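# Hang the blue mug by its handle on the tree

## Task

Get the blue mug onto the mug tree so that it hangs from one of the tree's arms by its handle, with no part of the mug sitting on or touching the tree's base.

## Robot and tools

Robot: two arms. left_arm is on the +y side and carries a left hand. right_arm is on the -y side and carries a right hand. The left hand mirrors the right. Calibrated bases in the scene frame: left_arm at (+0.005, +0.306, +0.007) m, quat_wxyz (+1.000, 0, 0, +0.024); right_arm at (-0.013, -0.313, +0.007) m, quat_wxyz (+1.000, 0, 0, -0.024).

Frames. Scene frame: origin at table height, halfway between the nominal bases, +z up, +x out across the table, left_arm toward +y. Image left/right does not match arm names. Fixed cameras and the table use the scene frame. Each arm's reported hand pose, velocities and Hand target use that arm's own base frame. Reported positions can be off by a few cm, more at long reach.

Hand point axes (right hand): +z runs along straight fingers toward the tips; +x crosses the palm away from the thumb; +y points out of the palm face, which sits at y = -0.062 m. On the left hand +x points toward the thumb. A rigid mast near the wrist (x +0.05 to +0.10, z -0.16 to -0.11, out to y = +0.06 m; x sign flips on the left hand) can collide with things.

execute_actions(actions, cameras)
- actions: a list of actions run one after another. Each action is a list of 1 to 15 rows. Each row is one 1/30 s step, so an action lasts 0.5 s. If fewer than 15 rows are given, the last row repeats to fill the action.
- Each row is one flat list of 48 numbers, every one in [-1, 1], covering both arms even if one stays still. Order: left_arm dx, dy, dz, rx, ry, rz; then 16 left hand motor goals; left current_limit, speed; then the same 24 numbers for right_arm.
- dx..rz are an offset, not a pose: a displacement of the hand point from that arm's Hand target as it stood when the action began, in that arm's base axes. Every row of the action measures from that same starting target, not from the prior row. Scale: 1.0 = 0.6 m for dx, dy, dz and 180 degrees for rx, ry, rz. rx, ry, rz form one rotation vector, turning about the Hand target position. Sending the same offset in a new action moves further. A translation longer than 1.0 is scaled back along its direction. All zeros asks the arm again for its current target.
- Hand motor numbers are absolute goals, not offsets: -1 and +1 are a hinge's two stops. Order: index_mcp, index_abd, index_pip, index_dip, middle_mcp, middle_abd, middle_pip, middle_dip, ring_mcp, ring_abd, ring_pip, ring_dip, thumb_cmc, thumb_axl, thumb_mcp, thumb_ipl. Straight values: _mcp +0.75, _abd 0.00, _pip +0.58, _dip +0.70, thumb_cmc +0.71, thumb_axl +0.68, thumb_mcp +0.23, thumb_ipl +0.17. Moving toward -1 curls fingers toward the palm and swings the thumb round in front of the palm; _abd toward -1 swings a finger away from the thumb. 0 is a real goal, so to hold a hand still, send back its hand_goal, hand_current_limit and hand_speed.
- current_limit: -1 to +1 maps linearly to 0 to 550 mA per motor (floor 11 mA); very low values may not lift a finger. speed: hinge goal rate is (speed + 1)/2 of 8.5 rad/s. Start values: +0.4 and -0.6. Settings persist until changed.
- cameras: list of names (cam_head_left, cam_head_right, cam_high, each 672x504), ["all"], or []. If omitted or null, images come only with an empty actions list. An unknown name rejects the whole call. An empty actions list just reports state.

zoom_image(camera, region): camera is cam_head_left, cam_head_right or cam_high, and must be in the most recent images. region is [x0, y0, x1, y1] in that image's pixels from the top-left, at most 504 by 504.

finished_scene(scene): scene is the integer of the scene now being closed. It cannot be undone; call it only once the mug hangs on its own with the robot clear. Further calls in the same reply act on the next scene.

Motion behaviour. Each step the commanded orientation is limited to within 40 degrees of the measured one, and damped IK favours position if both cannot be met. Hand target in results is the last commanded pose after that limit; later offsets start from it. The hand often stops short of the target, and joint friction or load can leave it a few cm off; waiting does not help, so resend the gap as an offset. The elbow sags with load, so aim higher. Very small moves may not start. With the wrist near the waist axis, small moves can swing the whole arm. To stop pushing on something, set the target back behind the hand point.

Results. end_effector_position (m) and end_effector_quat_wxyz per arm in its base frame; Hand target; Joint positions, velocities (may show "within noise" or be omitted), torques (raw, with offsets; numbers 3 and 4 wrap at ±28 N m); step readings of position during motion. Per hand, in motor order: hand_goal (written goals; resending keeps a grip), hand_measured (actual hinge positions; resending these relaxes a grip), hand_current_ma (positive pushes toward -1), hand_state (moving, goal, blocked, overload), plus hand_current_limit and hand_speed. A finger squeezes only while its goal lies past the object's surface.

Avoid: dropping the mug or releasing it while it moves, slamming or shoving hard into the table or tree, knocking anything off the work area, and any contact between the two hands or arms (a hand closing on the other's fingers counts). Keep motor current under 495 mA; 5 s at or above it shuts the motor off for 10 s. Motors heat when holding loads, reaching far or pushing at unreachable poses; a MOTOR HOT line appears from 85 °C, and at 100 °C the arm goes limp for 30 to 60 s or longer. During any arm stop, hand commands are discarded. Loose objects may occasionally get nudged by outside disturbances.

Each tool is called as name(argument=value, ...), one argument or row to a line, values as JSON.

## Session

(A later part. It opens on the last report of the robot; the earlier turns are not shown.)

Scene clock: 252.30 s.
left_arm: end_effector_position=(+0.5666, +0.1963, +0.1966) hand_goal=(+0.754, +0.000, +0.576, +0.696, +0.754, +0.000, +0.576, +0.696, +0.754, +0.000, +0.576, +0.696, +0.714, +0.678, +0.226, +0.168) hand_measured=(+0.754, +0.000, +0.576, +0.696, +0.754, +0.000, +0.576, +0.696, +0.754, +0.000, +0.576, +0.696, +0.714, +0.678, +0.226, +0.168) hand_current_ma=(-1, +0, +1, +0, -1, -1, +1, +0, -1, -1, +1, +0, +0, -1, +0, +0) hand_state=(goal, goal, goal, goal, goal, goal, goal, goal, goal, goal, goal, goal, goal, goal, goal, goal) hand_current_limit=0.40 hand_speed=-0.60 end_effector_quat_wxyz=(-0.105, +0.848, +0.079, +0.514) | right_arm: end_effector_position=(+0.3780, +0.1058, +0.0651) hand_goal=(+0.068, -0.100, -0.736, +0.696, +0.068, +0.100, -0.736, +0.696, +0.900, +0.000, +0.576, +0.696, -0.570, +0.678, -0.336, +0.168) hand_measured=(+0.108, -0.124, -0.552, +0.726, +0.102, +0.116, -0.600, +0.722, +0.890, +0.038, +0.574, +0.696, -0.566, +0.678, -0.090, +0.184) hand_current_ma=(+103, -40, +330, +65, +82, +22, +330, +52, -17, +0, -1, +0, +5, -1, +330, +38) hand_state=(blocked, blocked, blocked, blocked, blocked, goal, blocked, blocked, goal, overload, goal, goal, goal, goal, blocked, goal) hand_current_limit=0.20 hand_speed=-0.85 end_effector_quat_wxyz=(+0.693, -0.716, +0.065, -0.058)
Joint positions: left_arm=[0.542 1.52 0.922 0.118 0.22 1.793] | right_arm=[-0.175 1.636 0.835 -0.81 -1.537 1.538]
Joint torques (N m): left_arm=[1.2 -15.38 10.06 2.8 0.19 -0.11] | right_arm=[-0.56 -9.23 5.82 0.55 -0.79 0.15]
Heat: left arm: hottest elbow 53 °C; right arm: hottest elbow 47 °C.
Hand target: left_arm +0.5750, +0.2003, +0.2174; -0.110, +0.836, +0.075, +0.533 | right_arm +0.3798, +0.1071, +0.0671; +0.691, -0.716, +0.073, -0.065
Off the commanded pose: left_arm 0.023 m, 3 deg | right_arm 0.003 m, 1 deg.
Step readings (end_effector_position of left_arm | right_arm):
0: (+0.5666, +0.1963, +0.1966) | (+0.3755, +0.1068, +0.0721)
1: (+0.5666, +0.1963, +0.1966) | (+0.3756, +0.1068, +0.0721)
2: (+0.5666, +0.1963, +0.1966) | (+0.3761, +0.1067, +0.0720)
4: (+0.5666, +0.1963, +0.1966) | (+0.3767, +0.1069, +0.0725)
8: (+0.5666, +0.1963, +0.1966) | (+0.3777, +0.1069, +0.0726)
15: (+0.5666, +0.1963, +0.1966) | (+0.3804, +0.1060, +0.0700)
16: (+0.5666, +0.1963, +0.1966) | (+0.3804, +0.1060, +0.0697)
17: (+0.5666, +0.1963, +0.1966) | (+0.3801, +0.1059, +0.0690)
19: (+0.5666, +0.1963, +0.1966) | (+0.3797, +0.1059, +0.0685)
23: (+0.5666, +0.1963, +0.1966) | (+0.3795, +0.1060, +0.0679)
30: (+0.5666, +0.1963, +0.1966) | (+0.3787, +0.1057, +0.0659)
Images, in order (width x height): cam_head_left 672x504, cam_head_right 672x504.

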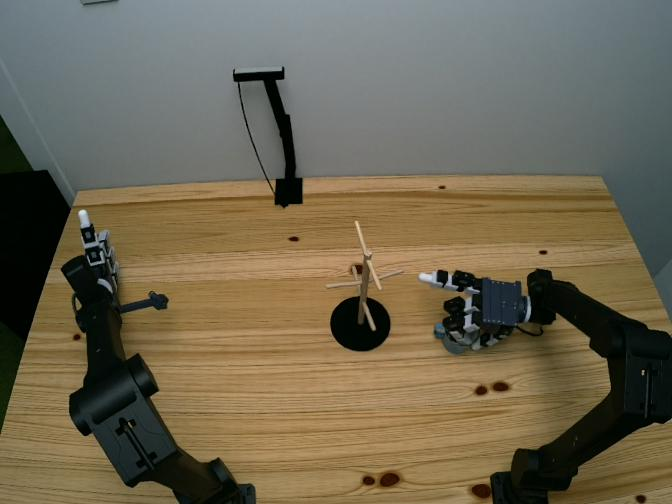

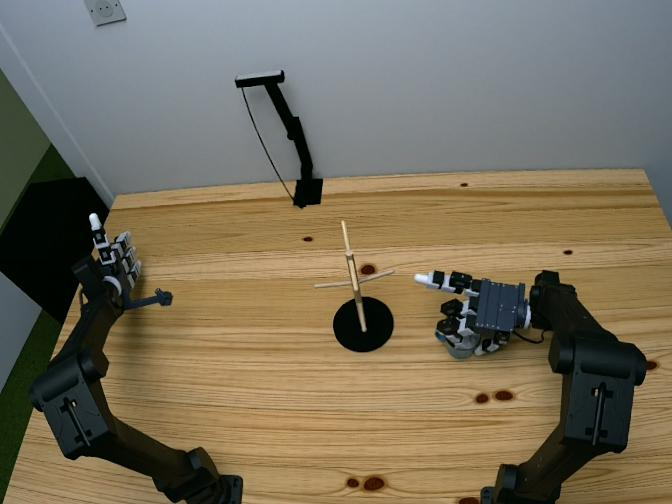

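execute_actions(
  actions=[
    [[0,0,0,0,0,0,0.754,0,0.576,0.696,0.754,0,0.576,0.696,0.754,0,0.576,0.696,0.714,0.678,0.226,0.168,0.4,-0.6,0,0,0.05,0,0,0,0.0685,-0.1,-0.737,0.696,0.0685,0.1,-0.737,0.696,0.9,0,0.576,0.696,-0.571,0.678,-0.337,0.168,0.4,-0.85]],
    [[0,0,0,0,0,0,0.754,0,0.576,0.696,0.754,0,0.576,0.696,0.754,0,0.576,0.696,0.714,0.678,0.226,0.168,0.4,-0.6,0,0,0.085,0,0,0,0.0685,-0.1,-0.737,0.696,0.0685,0.1,-0.737,0.696,0.9,0,0.576,0.696,-0.571,0.678,-0.337,0.168,0.4,-0.85]],
    [[0,0,0,0,0,0,0.754,0,0.576,0.696,0.754,0,0.576,0.696,0.754,0,0.576,0.696,0.714,0.678,0.226,0.168,0.4,-0.6,0,0,0.085,0,0,0,0.0685,-0.1,-0.737,0.696,0.0685,0.1,-0.737,0.696,0.9,0,0.576,0.696,-0.571,0.678,-0.337,0.168,0.4,-0.85]],
  ],
  cameras=["cam_head_left","cam_head_right"],
)

zoom_image(
  camera="cam_head_left",
  region=[400, 220, 560, 340],
)

zoom_image(
  camera="cam_head_right",
  region=[400, 220, 560, 340],
)

Scene clock: 267.27 s.
left_arm: end_effector_position=(+0.5666, +0.1963, +0.1966) hand_goal=(+0.754, +0.000, +0.576, +0.696, +0.754, +0.000, +0.576, +0.696, +0.754, +0.000, +0.576, +0.696, +0.714, +0.678, +0.226, +0.168) hand_measured=(+0.754, +0.000, +0.576, +0.696, +0.754, +0.000, +0.576, +0.696, +0.754, +0.000, +0.576, +0.696, +0.714, +0.678, +0.226, +0.168) hand_current_ma=(-1, +0, +1, +0, -1, -1, +1, +0, -1, -1, +1, +0, +0, -1, +0, +0) hand_state=(goal, goal, goal, goal, goal, goal, goal, goal, goal, goal, goal, goal, goal, goal, goal, goal) hand_current_limit=0.40 hand_speed=-0.60 end_effector_quat_wxyz=(-0.105, +0.848, +0.079, +0.514) | right_arm: end_effector_position=(+0.3636, +0.1079, +0.1800) hand_goal=(+0.068, -0.100, -0.736, +0.696, +0.068, +0.100, -0.736, +0.696, +0.900, +0.000, +0.576, +0.696, -0.570, +0.678, -0.336, +0.168) hand_measured=(+0.114, -0.130, -0.572, +0.734, +0.108, +0.120, -0.628, +0.726, +0.888, +0.038, +0.574, +0.696, -0.562, +0.678, -0.090, +0.184) hand_current_ma=(+125, -55, +385, +86, +100, +29, +361, +64, -19, +0, -1, +0, +10, +0, +385, +44) hand_state=(blocked, blocked, blocked, blocked, blocked, goal, blocked, blocked, goal, overload, goal, goal, goal, goal, blocked, goal) hand_current_limit=0.40 hand_speed=-0.85 end_effector_quat_wxyz=(+0.690, -0.717, +0.084, -0.045)
Joint positions: left_arm=[0.542 1.52 0.922 0.118 0.22 1.793] | right_arm=[-0.175 1.364 0.9 -0.931 -1.528 1.797]
Joint torques (N m): left_arm=[1.14 -15.33 10.03 2.78 0.19 -0.11] | right_arm=[-0.73 -7.82 11 0.64 -0.86 0.15]
Heat: left arm: hottest elbow 53 °C; right arm: hottest elbow 47 °C.
Hand target: left_arm +0.5750, +0.2003, +0.2174; -0.110, +0.836, +0.075, +0.533 | right_arm +0.3797, +0.1071, +0.1991; +0.691, -0.716, +0.073, -0.065
Off the commanded pose: left_arm 0.023 m, 3 deg | right_arm 0.025 m, 3 deg.
Step readings (end_effector_position of left_arm | right_arm):
0: (+0.5666, +0.1963, +0.1966) | (+0.3780, +0.1058, +0.0651)
1: (+0.5666, +0.1963, +0.1966) | (+0.3777, +0.1059, +0.0659)
2: (+0.5666, +0.1963, +0.1966) | (+0.3765, +0.1058, +0.0674)
4: (+0.5666, +0.1963, +0.1966) | (+0.3747, +0.1062, +0.0741)
8: (+0.5666, +0.1963, +0.1966) | (+0.3748, +0.1061, +0.0857)
15: (+0.5666, +0.1963, +0.1966) | (+0.3735, +0.1064, +0.0877)
16: (+0.5666, +0.1963, +0.1966) | (+0.3734, +0.1064, +0.0892)
17: (+0.5666, +0.1963, +0.1966) | (+0.3707, +0.1066, +0.0928)
19: (+0.5666, +0.1963, +0.1966) | (+0.3646, +0.1077, +0.1058)
23: (+0.5666, +0.1963, +0.1966) | (+0.3638, +0.1079, +0.1285)
30: (+0.5666, +0.1963, +0.1966) | (+0.3629, +0.1081, +0.1323)
31: (+0.5666, +0.1963, +0.1966) | (+0.3626, +0.1080, +0.1337)
32: (+0.5666, +0.1963, +0.1966) | (+0.3595, +0.1085, +0.1376)
34: (+0.5666, +0.1963, +0.1966) | (+0.3574, +0.1089, +0.1492)
38: (+0.5666, +0.1963, +0.1966) | (+0.3627, +0.1080, +0.1730)
45: (+0.5666, +0.1963, +0.1966) | (+0.3646, +0.1077, +0.1797)
Images, in order (width x height): cam_head_left 672x504, cam_head_right 672x504.

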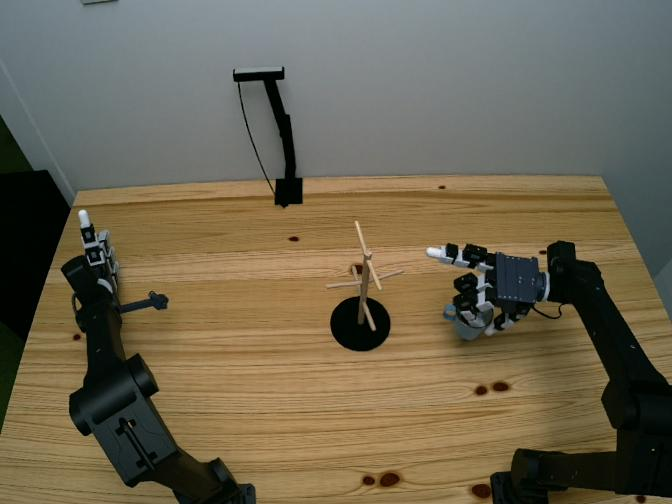

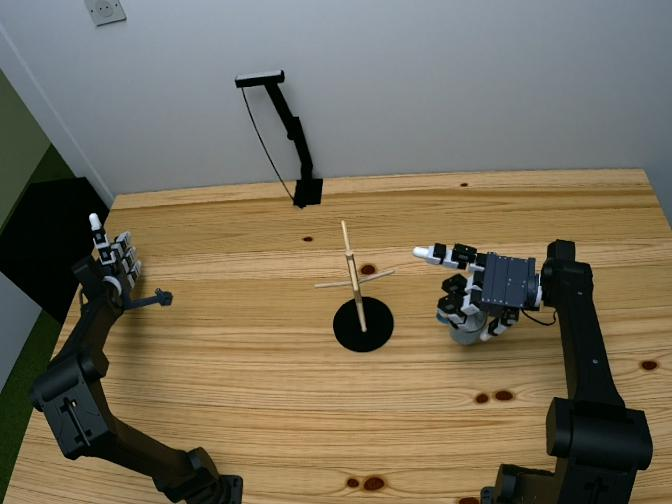

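Scaled by 3.150 from the camera's 672x504 image, which has a finer 960x720 frame.

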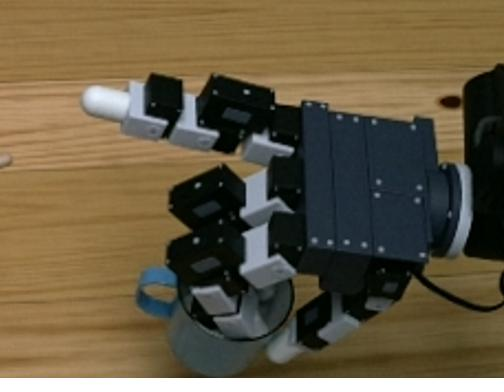

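Scaled by 3.150 from the camera's 672x504 image, which has a finer 960x720 frame.

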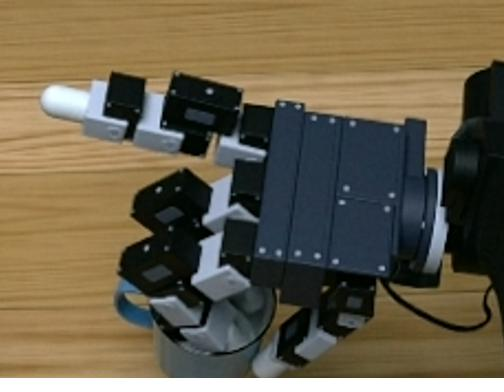

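execute_actions(
  actions=[
    [[0,0,0,0,0,0,0.754,0,0.576,0.696,0.754,0,0.576,0.696,0.754,0,0.576,0.696,0.714,0.678,0.226,0.168,0.4,-0.6,0,0,0.1,0,0,0,0.0685,-0.1,-0.737,0.696,0.0685,0.1,-0.737,0.696,0.9,0,0.576,0.696,-0.571,0.678,-0.337,0.168,0.4,-0.85]],
    [[0,0,0,0,0,0,0.754,0,0.576,0.696,0.754,0,0.576,0.696,0.754,0,0.576,0.696,0.714,0.678,0.226,0.168,0.4,-0.6,0,0,0.1,0,0,0,0.0685,-0.1,-0.737,0.696,0.0685,0.1,-0.737,0.696,0.9,0,0.576,0.696,-0.571,0.678,-0.337,0.168,0.4,-0.85]],
    [[0,0,0,0,0,0,0.754,0,0.576,0.696,0.754,0,0.576,0.696,0.754,0,0.576,0.696,0.714,0.678,0.226,0.168,0.4,-0.6,0,0,0.1,0,0,0,0.0685,-0.1,-0.737,0.696,0.0685,0.1,-0.737,0.696,0.9,0,0.576,0.696,-0.571,0.678,-0.337,0.168,0.4,-0.85]],
  ],
  cameras=[],
)

Scene clock: 293.30 s.
left_arm: end_effector_position=(+0.5666, +0.1963, +0.1966) hand_goal=(+0.754, +0.000, +0.576, +0.696, +0.754, +0.000, +0.576, +0.696, +0.754, +0.000, +0.576, +0.696, +0.714, +0.678, +0.226, +0.168) hand_measured=(+0.754, +0.000, +0.576, +0.696, +0.754, +0.000, +0.576, +0.696, +0.754, +0.000, +0.576, +0.696, +0.714, +0.678, +0.226, +0.168) hand_current_ma=(-1, +0, +1, +0, -1, -1, +1, +0, -1, -1, +1, +0, +0, -1, +0, +0) hand_state=(goal, goal, goal, goal, goal, goal, goal, goal, goal, goal, goal, goal, goal, goal, goal, goal) hand_current_limit=0.40 hand_speed=-0.60 end_effector_quat_wxyz=(-0.105, +0.848, +0.079, +0.514) | right_arm: end_effector_position=(+0.3745, +0.1061, +0.3530) hand_goal=(+0.068, -0.100, -0.736, +0.696, +0.068, +0.100, -0.736, +0.696, +0.900, +0.000, +0.576, +0.696, -0.570, +0.678, -0.336, +0.168) hand_measured=(+0.116, -0.132, -0.574, +0.734, +0.108, +0.120, -0.632, +0.726, +0.888, +0.038, +0.574, +0.696, -0.562, +0.678, -0.090, +0.186) hand_current_ma=(+128, -58, +385, +91, +104, +29, +342, +66, -22, +0, -1, +0, +10, +0, +385, +44) hand_state=(blocked, blocked, blocked, blocked, blocked, goal, blocked, blocked, goal, overload, goal, goal, goal, goal, blocked, goal) hand_current_limit=0.40 hand_speed=-0.85 end_effector_quat_wxyz=(+0.689, -0.717, +0.086, -0.053)
Joint positions: left_arm=[0.542 1.52 0.922 0.118 0.22 1.793] | right_arm=[-0.175 1.229 1.233 -1.128 -1.522 2.059]
Joint torques (N m): left_arm=[1.14 -15.38 10.03 2.78 0.19 -0.11] | right_arm=[-0.62 -7.12 12.79 0.16 -0.85 0.14]
Heat: left arm: hottest elbow 54 °C; right arm: hottest elbow 53 °C.
Hand target: left_arm +0.5750, +0.2003, +0.2174; -0.110, +0.836, +0.075, +0.533 | right_arm +0.3798, +0.1071, +0.3792; +0.691, -0.716, +0.073, -0.065
Off the commanded pose: left_arm 0.023 m, 3 deg | right_arm 0.027 m, 2 deg.
joint sent to its limit (right arm) — joint 6 (wrist roll), upper limit. The joint targets still meet the commanded pose.
Step readings (end_effector_position of left_arm | right_arm):
0: (+0.5666, +0.1963, +0.1966) | (+0.3636, +0.1079, +0.1800)
1: (+0.5666, +0.1963, +0.1966) | (+0.3631, +0.1078, +0.1820)
2: (+0.5666, +0.1963, +0.1966) | (+0.3608, +0.1081, +0.1863)
4: (+0.5666, +0.1963, +0.1966) | (+0.3601, +0.1083, +0.1999)
8: (+0.5666, +0.1963, +0.1966) | (+0.3659, +0.1073, +0.2300)
15: (+0.5666, +0.1963, +0.1966) | (+0.3679, +0.1070, +0.2385)
16: (+0.5666, +0.1963, +0.1966) | (+0.3672, +0.1070, +0.2406)
17: (+0.5666, +0.1963, +0.1966) | (+0.3650, +0.1075, +0.2449)
19: (+0.5666, +0.1963, +0.1966) | (+0.3652, +0.1075, +0.2581)
23: (+0.5666, +0.1963, +0.1966) | (+0.3703, +0.1066, +0.2861)
30: (+0.5666, +0.1963, +0.1966) | (+0.3710, +0.1066, +0.2943)
31: (+0.5666, +0.1963, +0.1966) | (+0.3705, +0.1066, +0.2967)
32: (+0.5666, +0.1963, +0.1966) | (+0.3684, +0.1070, +0.3016)
34: (+0.5666, +0.1963, +0.1966) | (+0.3692, +0.1069, +0.3159)
38: (+0.5666, +0.1963, +0.1966) | (+0.3748, +0.1060, +0.3455)
45: (+0.5666, +0.1963, +0.1966) | (+0.3748, +0.1060, +0.3529)
No camera images: "cameras" was empty.

execute_actions(
  actions=[
    [[0,0,0,0,0,0,0.754,0,0.576,0.696,0.754,0,0.576,0.696,0.754,0,0.576,0.696,0.714,0.678,0.226,0.168,0.4,-0.6,-0.0203,0.0598,0.01,0,0,0.035,0.0685,-0.1,-0.737,0.696,0.0685,0.1,-0.737,0.696,0.9,0,0.576,0.696,-0.571,0.678,-0.337,0.168,0.4,-0.85]],
    [[0,0,0,0,0,0,0.754,0,0.576,0.696,0.754,0,0.576,0.696,0.754,0,0.576,0.696,0.714,0.678,0.226,0.168,0.4,-0.6,-0.0203,0.0598,0,0,0,0.035,0.0685,-0.1,-0.737,0.696,0.0685,0.1,-0.737,0.696,0.9,0,0.576,0.696,-0.571,0.678,-0.337,0.168,0.4,-0.85]],
    [[0,0,0,0,0,0,0.754,0,0.576,0.696,0.754,0,0.576,0.696,0.754,0,0.576,0.696,0.714,0.678,0.226,0.168,0.4,-0.6,-0.0203,0.045,0,0,0,0.035,0.0685,-0.1,-0.737,0.696,0.0685,0.1,-0.737,0.696,0.9,0,0.576,0.696,-0.571,0.678,-0.337,0.168,0.4,-0.85]],
  ],
  cameras=["cam_head_left","cam_head_right","cam_high"],
)

zoom_image(
  camera="cam_head_left",
  region=[320, 220, 480, 340],
)

zoom_image(
  camera="cam_head_right",
  region=[320, 220, 480, 340],
)

Scene clock: 307.77 s.
left_arm: end_effector_position=(+0.5666, +0.1963, +0.1966) hand_goal=(+0.754, +0.000, +0.576, +0.696, +0.754, +0.000, +0.576, +0.696, +0.754, +0.000, +0.576, +0.696, +0.714, +0.678, +0.226, +0.168) hand_measured=(+0.754, +0.000, +0.576, +0.696, +0.754, +0.000, +0.576, +0.696, +0.754, +0.000, +0.576, +0.696, +0.714, +0.678, +0.226, +0.168) hand_current_ma=(-1, +0, +1, +0, -1, -1, +1, +0, -1, -1, +1, +0, +0, -1, +0, +0) hand_state=(goal, goal, goal, goal, goal, goal, goal, goal, goal, goal, goal, goal, goal, goal, goal, goal) hand_current_limit=0.40 hand_speed=-0.60 end_effector_quat_wxyz=(-0.105, +0.848, +0.079, +0.514) | right_arm: end_effector_position=(+0.3322, +0.2017, +0.3546) hand_goal=(+0.068, -0.100, -0.736, +0.696, +0.068, +0.100, -0.736, +0.696, +0.900, +0.000, +0.576, +0.696, -0.570, +0.678, -0.336, +0.168) hand_measured=(+0.116, -0.132, -0.580, +0.734, +0.110, +0.120, -0.638, +0.726, +0.888, +0.038, +0.574, +0.696, -0.562, +0.678, -0.090, +0.186) hand_current_ma=(+133, -59, +385, +92, +111, +29, +315, +66, -22, +0, -1, +0, +12, +0, +385, +48) hand_state=(blocked, blocked, blocked, blocked, blocked, goal, blocked, blocked, goal, overload, goal, goal, goal, goal, blocked, goal) hand_current_limit=0.40 hand_speed=-0.85 end_effector_quat_wxyz=(+0.689, -0.723, +0.000, +0.057)
Joint positions: left_arm=[0.542 1.52 0.922 0.118 0.22 1.793] | right_arm=[0.094 1.271 1.281 -1.304 -1.525 1.931]
Joint torques (N m): left_arm=[1.2 -15.38 10.04 2.78 0.19 -0.11] | right_arm=[-0.26 -7.3 13.82 0.03 -1.14 -0.13]
Heat: left arm: hottest elbow 54 °C; right arm: hottest elbow 54 °C.
Hand target: left_arm +0.5750, +0.2003, +0.2174; -0.110, +0.836, +0.075, +0.533 | right_arm +0.3433, +0.2058, +0.3852; +0.692, -0.718, -0.045, +0.050
Off the commanded pose: left_arm 0.023 m, 3 deg | right_arm 0.033 m, 5 deg.
Step readings (end_effector_position of left_arm | right_arm):
0: (+0.5666, +0.1963, +0.1966) | (+0.3745, +0.1061, +0.3530)
1: (+0.5666, +0.1963, +0.1966) | (+0.3733, +0.1089, +0.3529)
2: (+0.5666, +0.1963, +0.1966) | (+0.3709, +0.1137, +0.3529)
4: (+0.5666, +0.1963, +0.1966) | (+0.3659, +0.1249, +0.3528)
8: (+0.5666, +0.1963, +0.1966) | (+0.3588, +0.1406, +0.3528)
15: (+0.5666, +0.1963, +0.1966) | (+0.3576, +0.1425, +0.3528)
16: (+0.5666, +0.1963, +0.1966) | (+0.3564, +0.1450, +0.3527)
17: (+0.5666, +0.1963, +0.1966) | (+0.3540, +0.1498, +0.3528)
19: (+0.5666, +0.1963, +0.1966) | (+0.3492, +0.1605, +0.3529)
23: (+0.5666, +0.1963, +0.1966) | (+0.3430, +0.1757, +0.3532)
30: (+0.5666, +0.1963, +0.1966) | (+0.3429, +0.1773, +0.3539)
31: (+0.5666, +0.1963, +0.1966) | (+0.3419, +0.1792, +0.3538)
32: (+0.5666, +0.1963, +0.1966) | (+0.3396, +0.1836, +0.3541)
34: (+0.5666, +0.1963, +0.1966) | (+0.3363, +0.1907, +0.3543)
38: (+0.5666, +0.1963, +0.1966) | (+0.3323, +0.1999, +0.3537)
45: (+0.5666, +0.1963, +0.1966) | (+0.3312, +0.2017, +0.3542)

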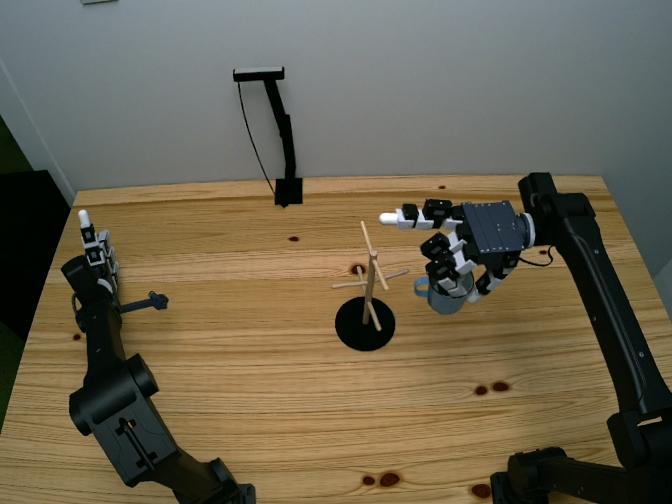

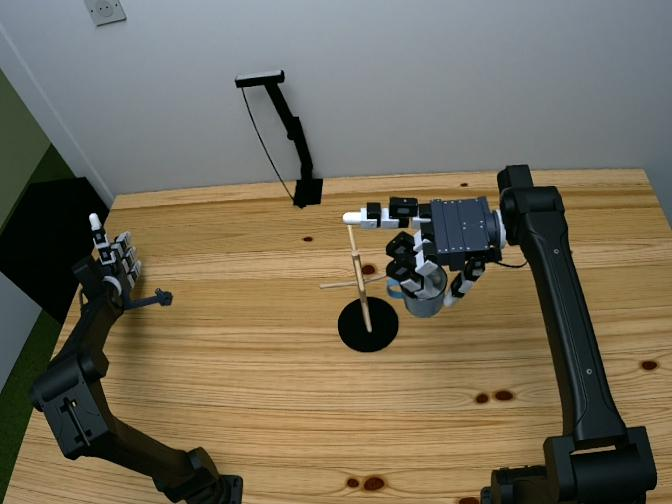

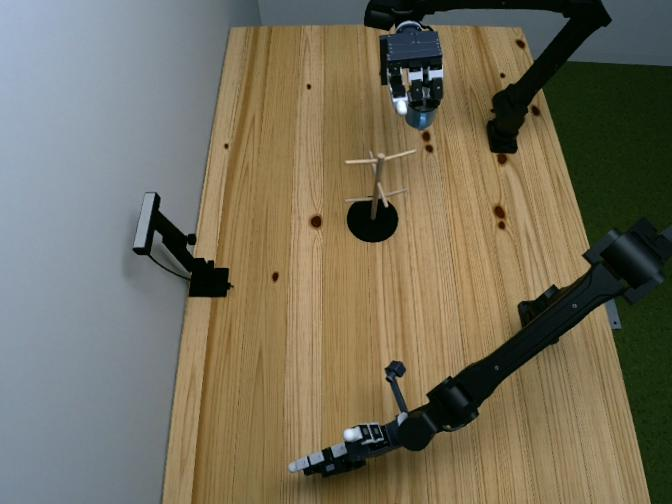

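Scaled by 3.150 from the camera's 672x504 image, which has a finer 960x720 frame.

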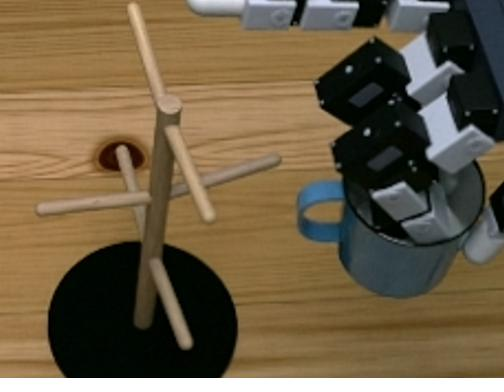

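Scaled by 3.150 from the camera's 672x504 image, which has a finer 960x720 frame.

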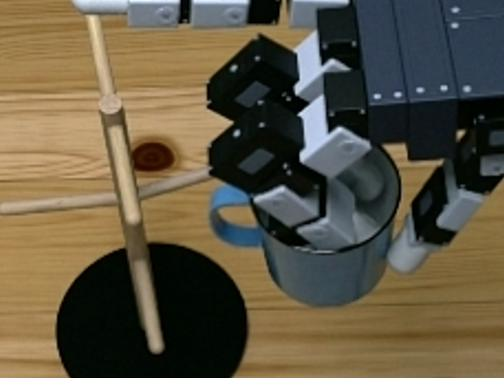

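execute_actions(
  actions=[
    [[0,0,0,0,0,0,0.754,0,0.576,0.696,0.754,0,0.576,0.696,0.754,0,0.576,0.696,0.714,0.678,0.226,0.168,0.4,-0.6,-0.0035,0.045,-0.01,0,0,0.022,0.0685,-0.1,-0.737,0.696,0.0685,0.1,-0.737,0.696,0.9,0,0.576,0.696,-0.571,0.678,-0.337,0.168,0.4,-0.85]],
    [[0,0,0,0,0,0,0.754,0,0.576,0.696,0.754,0,0.576,0.696,0.754,0,0.576,0.696,0.714,0.678,0.226,0.168,0.4,-0.6,-0.0035,0.03,-0.01,0,0,0.022,0.0685,-0.1,-0.737,0.696,0.0685,0.1,-0.737,0.696,0.9,0,0.576,0.696,-0.571,0.678,-0.337,0.168,0.4,-0.85]],
  ],
  cameras=["cam_head_left","cam_head_right"],
)

zoom_image(
  camera="cam_head_left",
  region=[320, 220, 480, 340],
)

zoom_image(
  camera="cam_head_right",
  region=[320, 220, 480, 340],
)

Scene clock: 346.97 s.
left_arm: end_effector_position=(+0.5666, +0.1963, +0.1966) hand_goal=(+0.754, +0.000, +0.576, +0.696, +0.754, +0.000, +0.576, +0.696, +0.754, +0.000, +0.576, +0.696, +0.714, +0.678, +0.226, +0.168) hand_measured=(+0.754, +0.000, +0.576, +0.696, +0.754, +0.000, +0.576, +0.696, +0.754, +0.000, +0.576, +0.696, +0.714, +0.678, +0.226, +0.168) hand_current_ma=(-1, +0, +1, +0, -1, -1, +1, +0, -1, -1, +1, +0, +0, -1, +0, +0) hand_state=(goal, goal, goal, goal, goal, goal, goal, goal, goal, goal, goal, goal, goal, goal, goal, goal) hand_current_limit=0.40 hand_speed=-0.60 end_effector_quat_wxyz=(-0.105, +0.848, +0.079, +0.514) | right_arm: end_effector_position=(+0.3293, +0.2435, +0.3454) hand_goal=(+0.068, -0.100, -0.736, +0.696, +0.068, +0.100, -0.736, +0.696, +0.900, +0.000, +0.576, +0.696, -0.570, +0.678, -0.336, +0.168) hand_measured=(+0.116, -0.132, -0.580, +0.734, +0.110, +0.120, -0.638, +0.726, +0.888, +0.038, +0.574, +0.696, -0.560, +0.678, -0.090, +0.186) hand_current_ma=(+133, -59, +385, +92, +111, +30, +312, +66, -22, +0, -1, +0, +13, +0, +385, +49) hand_state=(blocked, blocked, blocked, blocked, blocked, goal, blocked, blocked, goal, overload, goal, goal, goal, goal, blocked, goal) hand_current_limit=0.40 hand_speed=-0.85 end_effector_quat_wxyz=(+0.684, -0.722, -0.045, +0.099)
Joint positions: left_arm=[0.542 1.52 0.922 0.118 0.22 1.793] | right_arm=[0.211 1.37 1.356 -1.462 -1.525 1.746]
Joint torques (N m): left_arm=[1.14 -15.38 10.03 2.77 0.19 -0.11] | right_arm=[0.21 -8.53 13.41 -0.17 -0.91 -0.11]
Motor temperatures (°C): left_arm=[28 33 54 28 25 25] | right_arm=[25 28 67 25 36 27]
Heat: left arm: hottest elbow 54 °C; right arm: hottest elbow 67 °C.
Hand target: left_arm +0.5750, +0.2003, +0.2174; -0.110, +0.836, +0.075, +0.533 | right_arm +0.3390, +0.2509, +0.3732; +0.687, -0.714, -0.095, +0.097
Off the commanded pose: left_arm 0.023 m, 3 deg | right_arm 0.030 m, 6 deg.
Step readings (end_effector_position of left_arm | right_arm):
0: (+0.5666, +0.1963, +0.1966) | (+0.3322, +0.2017, +0.3546)
1: (+0.5666, +0.1963, +0.1966) | (+0.3319, +0.2034, +0.3543)
2: (+0.5666, +0.1963, +0.1966) | (+0.3308, +0.2083, +0.3546)
4: (+0.5666, +0.1963, +0.1966) | (+0.3319, +0.2159, +0.3540)
8: (+0.5666, +0.1963, +0.1966) | (+0.3317, +0.2266, +0.3489)
15: (+0.5666, +0.1963, +0.1966) | (+0.3287, +0.2282, +0.3469)
16: (+0.5666, +0.1963, +0.1966) | (+0.3286, +0.2292, +0.3474)
17: (+0.5666, +0.1963, +0.1966) | (+0.3270, +0.2334, +0.3481)
19: (+0.5666, +0.1963, +0.1966) | (+0.3289, +0.2369, +0.3486)
23: (+0.5666, +0.1963, +0.1966) | (+0.3296, +0.2429, +0.3457)
30: (+0.5666, +0.1963, +0.1966) | (+0.3277, +0.2433, +0.3429)
Images, in order (width x height): cam_head_left 672x504, cam_head_right 672x504.

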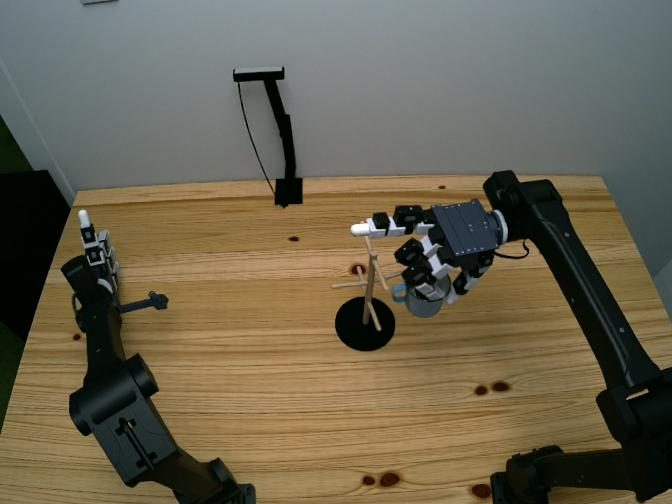

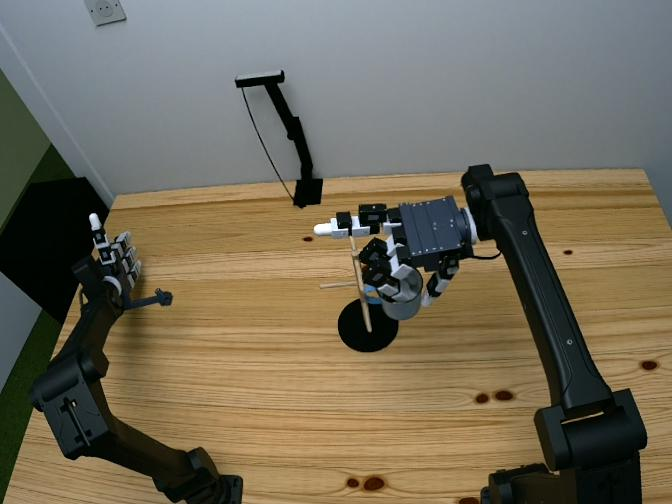

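Scaled by 3.150 from the camera's 672x504 image, which has a finer 960x720 frame.

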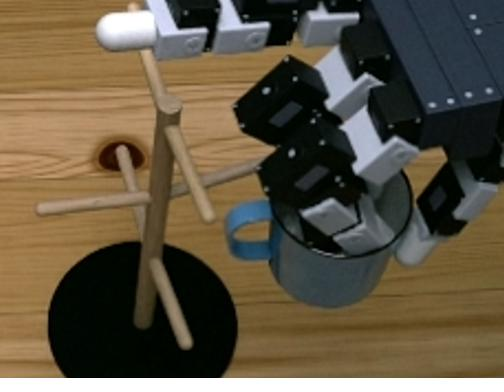

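Scaled by 3.150 from the camera's 672x504 image, which has a finer 960x720 frame.

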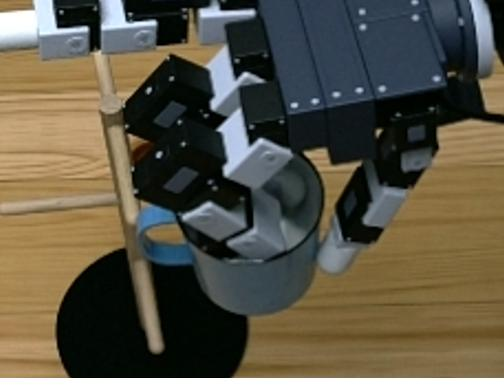

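execute_actions(
  actions=[
    [[0,0,0,0,0,0,0.754,0,0.576,0.696,0.754,0,0.576,0.696,0.754,0,0.576,0.696,0.714,0.678,0.226,0.168,0.4,-0.6,-0.008,0.042,0.004,0,0,0.01,0.0685,-0.1,-0.737,0.696,0.0685,0.1,-0.737,0.696,0.9,0,0.576,0.696,-0.571,0.678,-0.337,0.168,0.4,-0.85]],
  ],
  cameras=["cam_head_left","cam_head_right"],
)

zoom_image(
  camera="cam_head_left",
  region=[330, 240, 430, 315],
)

zoom_image(
  camera="cam_head_right",
  region=[330, 240, 430, 315],
)

Scene clock: 364.20 s.
left_arm: end_effector_position=(+0.5666, +0.1963, +0.1966) hand_goal=(+0.754, +0.000, +0.576, +0.696, +0.754, +0.000, +0.576, +0.696, +0.754, +0.000, +0.576, +0.696, +0.714, +0.678, +0.226, +0.168) hand_measured=(+0.754, +0.000, +0.576, +0.696, +0.754, +0.000, +0.576, +0.696, +0.754, +0.000, +0.576, +0.696, +0.714, +0.678, +0.226, +0.168) hand_current_ma=(-1, +0, +1, +0, -1, -1, +1, +0, -1, -1, +1, +0, +0, -1, +0, +0) hand_state=(goal, goal, goal, goal, goal, goal, goal, goal, goal, goal, goal, goal, goal, goal, goal, goal) hand_current_limit=0.40 hand_speed=-0.60 end_effector_quat_wxyz=(-0.105, +0.848, +0.079, +0.514) | right_arm: end_effector_position=(+0.3226, +0.2701, +0.3463) hand_goal=(+0.068, -0.100, -0.736, +0.696, +0.068, +0.100, -0.736, +0.696, +0.900, +0.000, +0.576, +0.696, -0.570, +0.678, -0.336, +0.168) hand_measured=(+0.118, -0.132, -0.582, +0.736, +0.110, +0.120, -0.638, +0.726, +0.888, +0.038, +0.574, +0.696, -0.560, +0.678, -0.090, +0.186) hand_current_ma=(+135, -60, +385, +92, +111, +30, +312, +66, -22, +0, -1, +0, +13, +0, +385, +49) hand_state=(blocked, blocked, blocked, blocked, blocked, goal, blocked, blocked, goal, overload, goal, goal, goal, goal, blocked, goal) hand_current_limit=0.40 hand_speed=-0.85 end_effector_quat_wxyz=(+0.679, -0.720, -0.070, +0.126)
Joint positions: left_arm=[0.542 1.52 0.922 0.118 0.22 1.793] | right_arm=[0.283 1.41 1.399 -1.499 -1.525 1.717]
Joint torques (N m): left_arm=[1.14 -15.38 10.03 2.77 0.19 -0.11] | right_arm=[-0.44 -8.94 13.75 -0.14 -0.95 -0.12]
Motor temperatures (°C): left_arm=[28 33 54 28 25 25] | right_arm=[25 28 64 25 36 27]
Heat: left arm: hottest elbow 54 °C; right arm: hottest elbow 64 °C.
Hand target: left_arm +0.5750, +0.2003, +0.2174; -0.110, +0.836, +0.075, +0.533 | right_arm +0.3342, +0.2761, +0.3755; +0.686, -0.712, -0.106, +0.108
Off the commanded pose: left_arm 0.023 m, 3 deg | right_arm 0.032 m, 5 deg.
Step readings (end_effector_position of left_arm | right_arm):
0: (+0.5666, +0.1963, +0.1966) | (+0.3293, +0.2435, +0.3454)
1: (+0.5666, +0.1963, +0.1966) | (+0.3287, +0.2452, +0.3457)
2: (+0.5666, +0.1963, +0.1966) | (+0.3269, +0.2500, +0.3465)
4: (+0.5666, +0.1963, +0.1966) | (+0.3276, +0.2572, +0.3480)
8: (+0.5666, +0.1963, +0.1966) | (+0.3266, +0.2678, +0.3480)
15: (+0.5666, +0.1963, +0.1966) | (+0.3227, +0.2702, +0.3465)
Images, in order (width x height): cam_head_left 672x504, cam_head_right 672x504.

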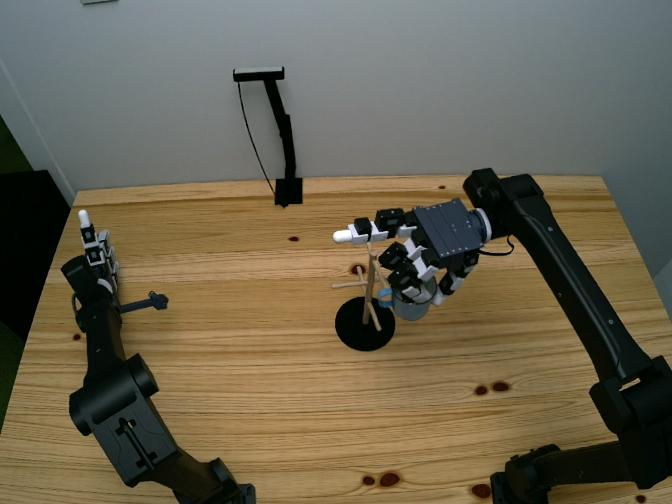

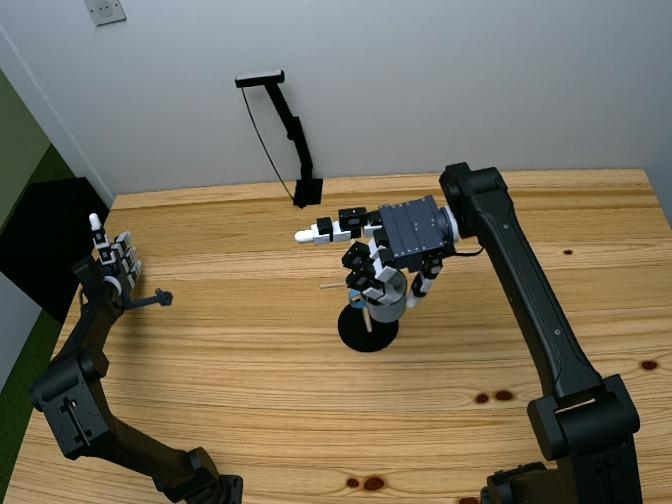

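Scaled by 5.040 from the camera's 672x504 image, which has a finer 960x720 frame.

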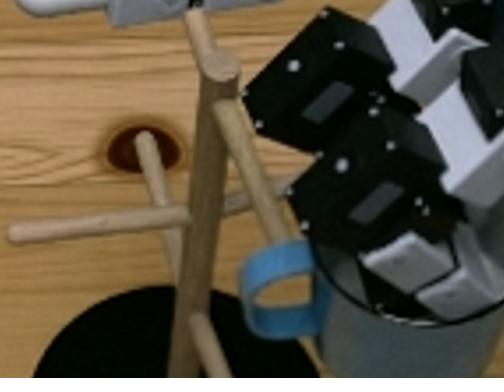

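Scaled by 5.040 from the camera's 672x504 image, which has a finer 960x720 frame.

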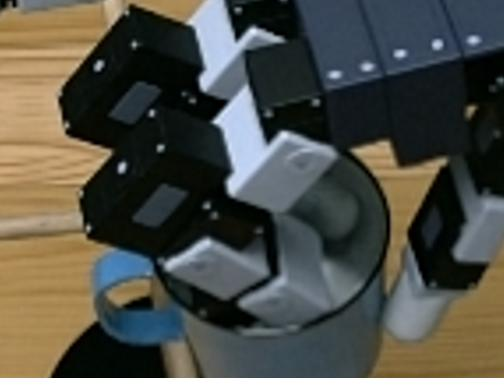

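execute_actions(
  actions=[
    [[0,0,0,0,0,0,0.754,0,0.576,0.696,0.754,0,0.576,0.696,0.754,0,0.576,0.696,0.714,0.678,0.226,0.168,0.4,-0.6,0.026,0.0085,-0.002,0,0,0,0.0685,-0.1,-0.737,0.696,0.0685,0.1,-0.737,0.696,0.9,0,0.576,0.696,-0.571,0.678,-0.337,0.168,0.4,-0.85]],
  ],
  cameras=["cam_head_left","cam_head_right"],
)

zoom_image(
  camera="cam_head_left",
  region=[350, 250, 420, 310],
)

zoom_image(
  camera="cam_head_right",
  region=[330, 250, 400, 310],
)

Scene clock: 377.97 s.
left_arm: end_effector_position=(+0.5666, +0.1963, +0.1966) hand_goal=(+0.754, +0.000, +0.576, +0.696, +0.754, +0.000, +0.576, +0.696, +0.754, +0.000, +0.576, +0.696, +0.714, +0.678, +0.226, +0.168) hand_measured=(+0.754, +0.000, +0.576, +0.696, +0.754, +0.000, +0.576, +0.696, +0.754, +0.000, +0.576, +0.696, +0.714, +0.678, +0.226, +0.168) hand_current_ma=(-1, +0, +1, +0, -1, -1, +1, +0, -1, -1, +1, +0, +0, -1, +0, +0) hand_state=(goal, goal, goal, goal, goal, goal, goal, goal, goal, goal, goal, goal, goal, goal, goal, goal) hand_current_limit=0.40 hand_speed=-0.60 end_effector_quat_wxyz=(-0.105, +0.848, +0.079, +0.514) | right_arm: end_effector_position=(+0.3395, +0.2750, +0.3462) hand_goal=(+0.068, -0.100, -0.736, +0.696, +0.068, +0.100, -0.736, +0.696, +0.900, +0.000, +0.576, +0.696, -0.570, +0.678, -0.336, +0.168) hand_measured=(+0.118, -0.132, -0.584, +0.736, +0.110, +0.120, -0.638, +0.726, +0.888, +0.038, +0.574, +0.696, -0.560, +0.678, -0.090, +0.186) hand_current_ma=(+135, -60, +385, +92, +111, +31, +312, +67, -22, +0, -1, +0, +14, +0, +385, +49) hand_state=(blocked, blocked, blocked, blocked, blocked, blocked, blocked, blocked, goal, overload, goal, goal, goal, goal, blocked, goal) hand_current_limit=0.40 hand_speed=-0.85 end_effector_quat_wxyz=(+0.679, -0.720, -0.072, +0.125)
Joint positions: left_arm=[0.542 1.52 0.922 0.118 0.22 1.793] | right_arm=[0.283 1.46 1.451 -1.525 -1.525 1.69]
Joint torques (N m): left_arm=[1.08 -15.38 10.03 2.77 0.19 -0.11] | right_arm=[-0.32 -9.7 13.49 -0.21 -0.94 -0.11]
Motor temperatures (°C): left_arm=[28 33 54 28 25 25] | right_arm=[25 28 69 25 36 27]
Heat: left arm: hottest elbow 54 °C; right arm: hottest elbow 69 °C.
Hand target: left_arm +0.5750, +0.2003, +0.2174; -0.110, +0.836, +0.075, +0.533 | right_arm +0.3498, +0.2812, +0.3743; +0.686, -0.712, -0.106, +0.108
Off the commanded pose: left_arm 0.023 m, 3 deg | right_arm 0.031 m, 5 deg.
Step readings (end_effector_position of left_arm | right_arm):
0: (+0.5666, +0.1963, +0.1966) | (+0.3226, +0.2701, +0.3463)
1: (+0.5666, +0.1963, +0.1966) | (+0.3233, +0.2703, +0.3466)
2: (+0.5666, +0.1963, +0.1966) | (+0.3254, +0.2710, +0.3478)
4: (+0.5666, +0.1963, +0.1966) | (+0.3326, +0.2731, +0.3493)
8: (+0.5666, +0.1963, +0.1966) | (+0.3398, +0.2751, +0.3479)
15: (+0.5666, +0.1963, +0.1966) | (+0.3394, +0.2750, +0.3464)
Images, in order (width x height): cam_head_left 672x504, cam_head_right 672x504.

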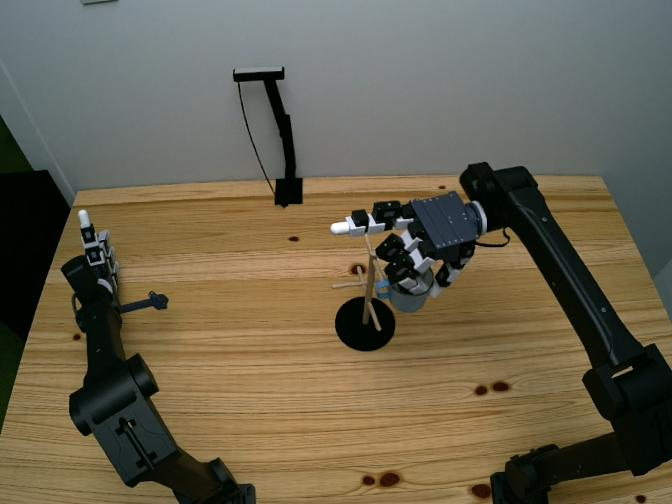

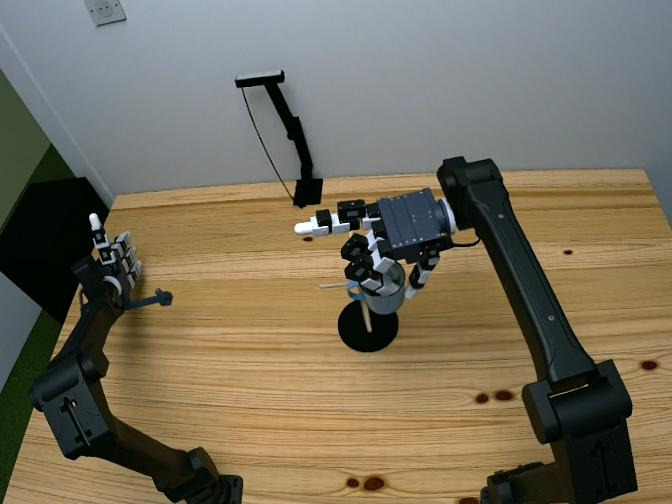

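Scaled by 7.200 from the camera's 672x504 image, which has a finer 960x720 frame.

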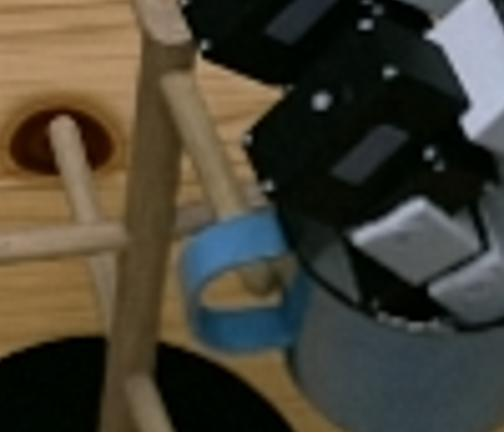

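Scaled by 7.200 from the camera's 672x504 image, which has a finer 960x720 frame.

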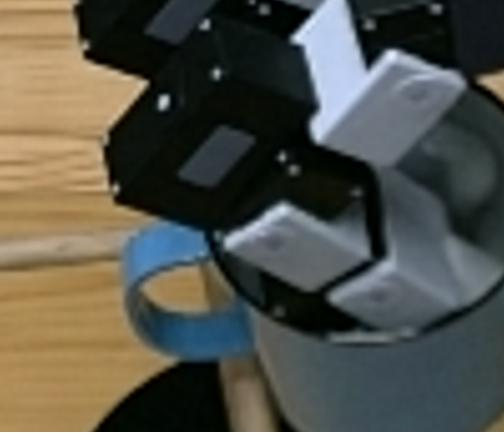

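execute_actions(
  actions=[
    [[0,0,0,0,0,0,0.754,0,0.576,0.696,0.754,0,0.576,0.696,0.754,0,0.576,0.696,0.714,0.678,0.226,0.168,0.4,-0.6,0.0255,-0.002,-0.002,0,0,0,0.0685,-0.1,-0.737,0.696,0.0685,0.1,-0.737,0.696,0.9,0,0.576,0.696,-0.571,0.678,-0.337,0.168,0.4,-0.85]],
  ],
  cameras=["cam_head_left","cam_head_right"],
)

zoom_image(
  camera="cam_head_left",
  region=[350, 250, 420, 310],
)

zoom_image(
  camera="cam_head_right",
  region=[330, 250, 400, 310],
)

Scene clock: 387.53 s.
left_arm: end_effector_position=(+0.5666, +0.1963, +0.1966) hand_goal=(+0.754, +0.000, +0.576, +0.696, +0.754, +0.000, +0.576, +0.696, +0.754, +0.000, +0.576, +0.696, +0.714, +0.678, +0.226, +0.168) hand_measured=(+0.754, +0.000, +0.576, +0.696, +0.754, +0.000, +0.576, +0.696, +0.754, +0.000, +0.576, +0.696, +0.714, +0.678, +0.226, +0.168) hand_current_ma=(-1, +0, +1, +0, -1, -1, +1, +0, -1, -1, +1, +0, +0, -1, +0, +0) hand_state=(goal, goal, goal, goal, goal, goal, goal, goal, goal, goal, goal, goal, goal, goal, goal, goal) hand_current_limit=0.40 hand_speed=-0.60 end_effector_quat_wxyz=(-0.105, +0.848, +0.079, +0.514) | right_arm: end_effector_position=(+0.3473, +0.2772, +0.3476) hand_goal=(+0.068, -0.100, -0.736, +0.696, +0.068, +0.100, -0.736, +0.696, +0.900, +0.000, +0.576, +0.696, -0.570, +0.678, -0.336, +0.168) hand_measured=(+0.118, -0.132, -0.598, +0.736, +0.118, +0.122, -0.638, +0.734, +0.886, +0.038, +0.574, +0.696, -0.556, +0.680, -0.090, +0.186) hand_current_ma=(+140, -60, +385, +92, +138, +36, +312, +88, -22, +0, -1, +0, +22, +2, +385, +51) hand_state=(blocked, blocked, blocked, blocked, blocked, blocked, blocked, blocked, goal, overload, goal, goal, goal, goal, blocked, goal) hand_current_limit=0.40 hand_speed=-0.85 end_effector_quat_wxyz=(+0.677, -0.720, -0.063, +0.135)
Joint positions: left_arm=[0.542 1.52 0.922 0.118 0.22 1.793] | right_arm=[0.283 1.498 1.493 -1.579 -1.525 1.668]
Joint torques (N m): left_arm=[1.14 -15.38 10.03 2.78 0.2 -0.11] | right_arm=[-1.08 -9.88 13.5 -0.1 -0.86 -0.24]
Motor temperatures (°C): left_arm=[28 33 54 28 25 25] | right_arm=[25 28 68 25 36 27]
Heat: left arm: hottest elbow 54 °C; right arm: hottest elbow 68 °C.
Hand target: left_arm +0.5750, +0.2003, +0.2174; -0.110, +0.836, +0.075, +0.533 | right_arm +0.3652, +0.2800, +0.3731; +0.686, -0.712, -0.106, +0.108
Off the commanded pose: left_arm 0.023 m, 3 deg | right_arm 0.031 m, 6 deg.
Step readings (end_effector_position of left_arm | right_arm):
0: (+0.5666, +0.1963, +0.1966) | (+0.3395, +0.2750, +0.3462)
1: (+0.5666, +0.1963, +0.1966) | (+0.3399, +0.2751, +0.3463)
2: (+0.5666, +0.1963, +0.1966) | (+0.3411, +0.2755, +0.3471)
4: (+0.5666, +0.1963, +0.1966) | (+0.3450, +0.2766, +0.3484)
8: (+0.5666, +0.1963, +0.1966) | (+0.3475, +0.2774, +0.3473)
15: (+0.5666, +0.1963, +0.1966) | (+0.3473, +0.2773, +0.3477)
Images, in order (width x height): cam_head_left 672x504, cam_head_right 672x504.

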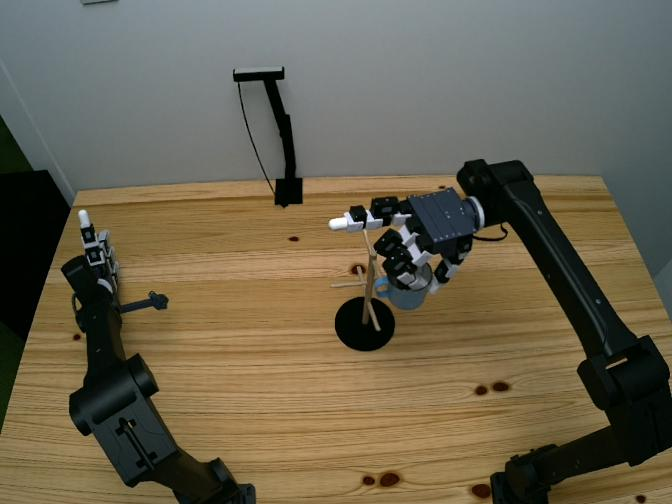

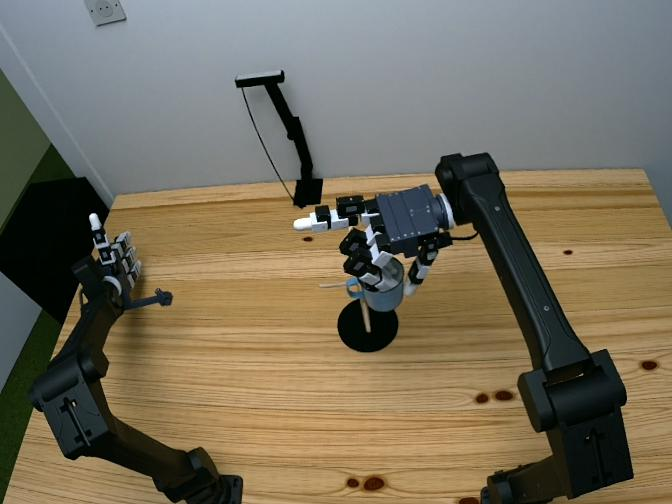

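Scaled by 7.200 from the camera's 672x504 image, which has a finer 960x720 frame.

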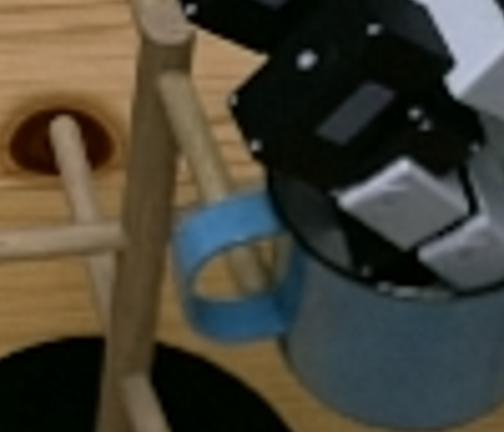

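Scaled by 7.200 from the camera's 672x504 image, which has a finer 960x720 frame.

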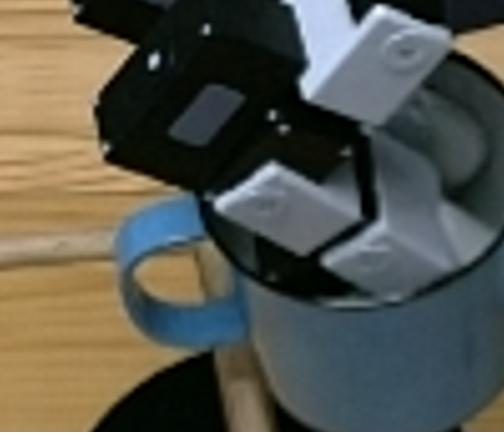

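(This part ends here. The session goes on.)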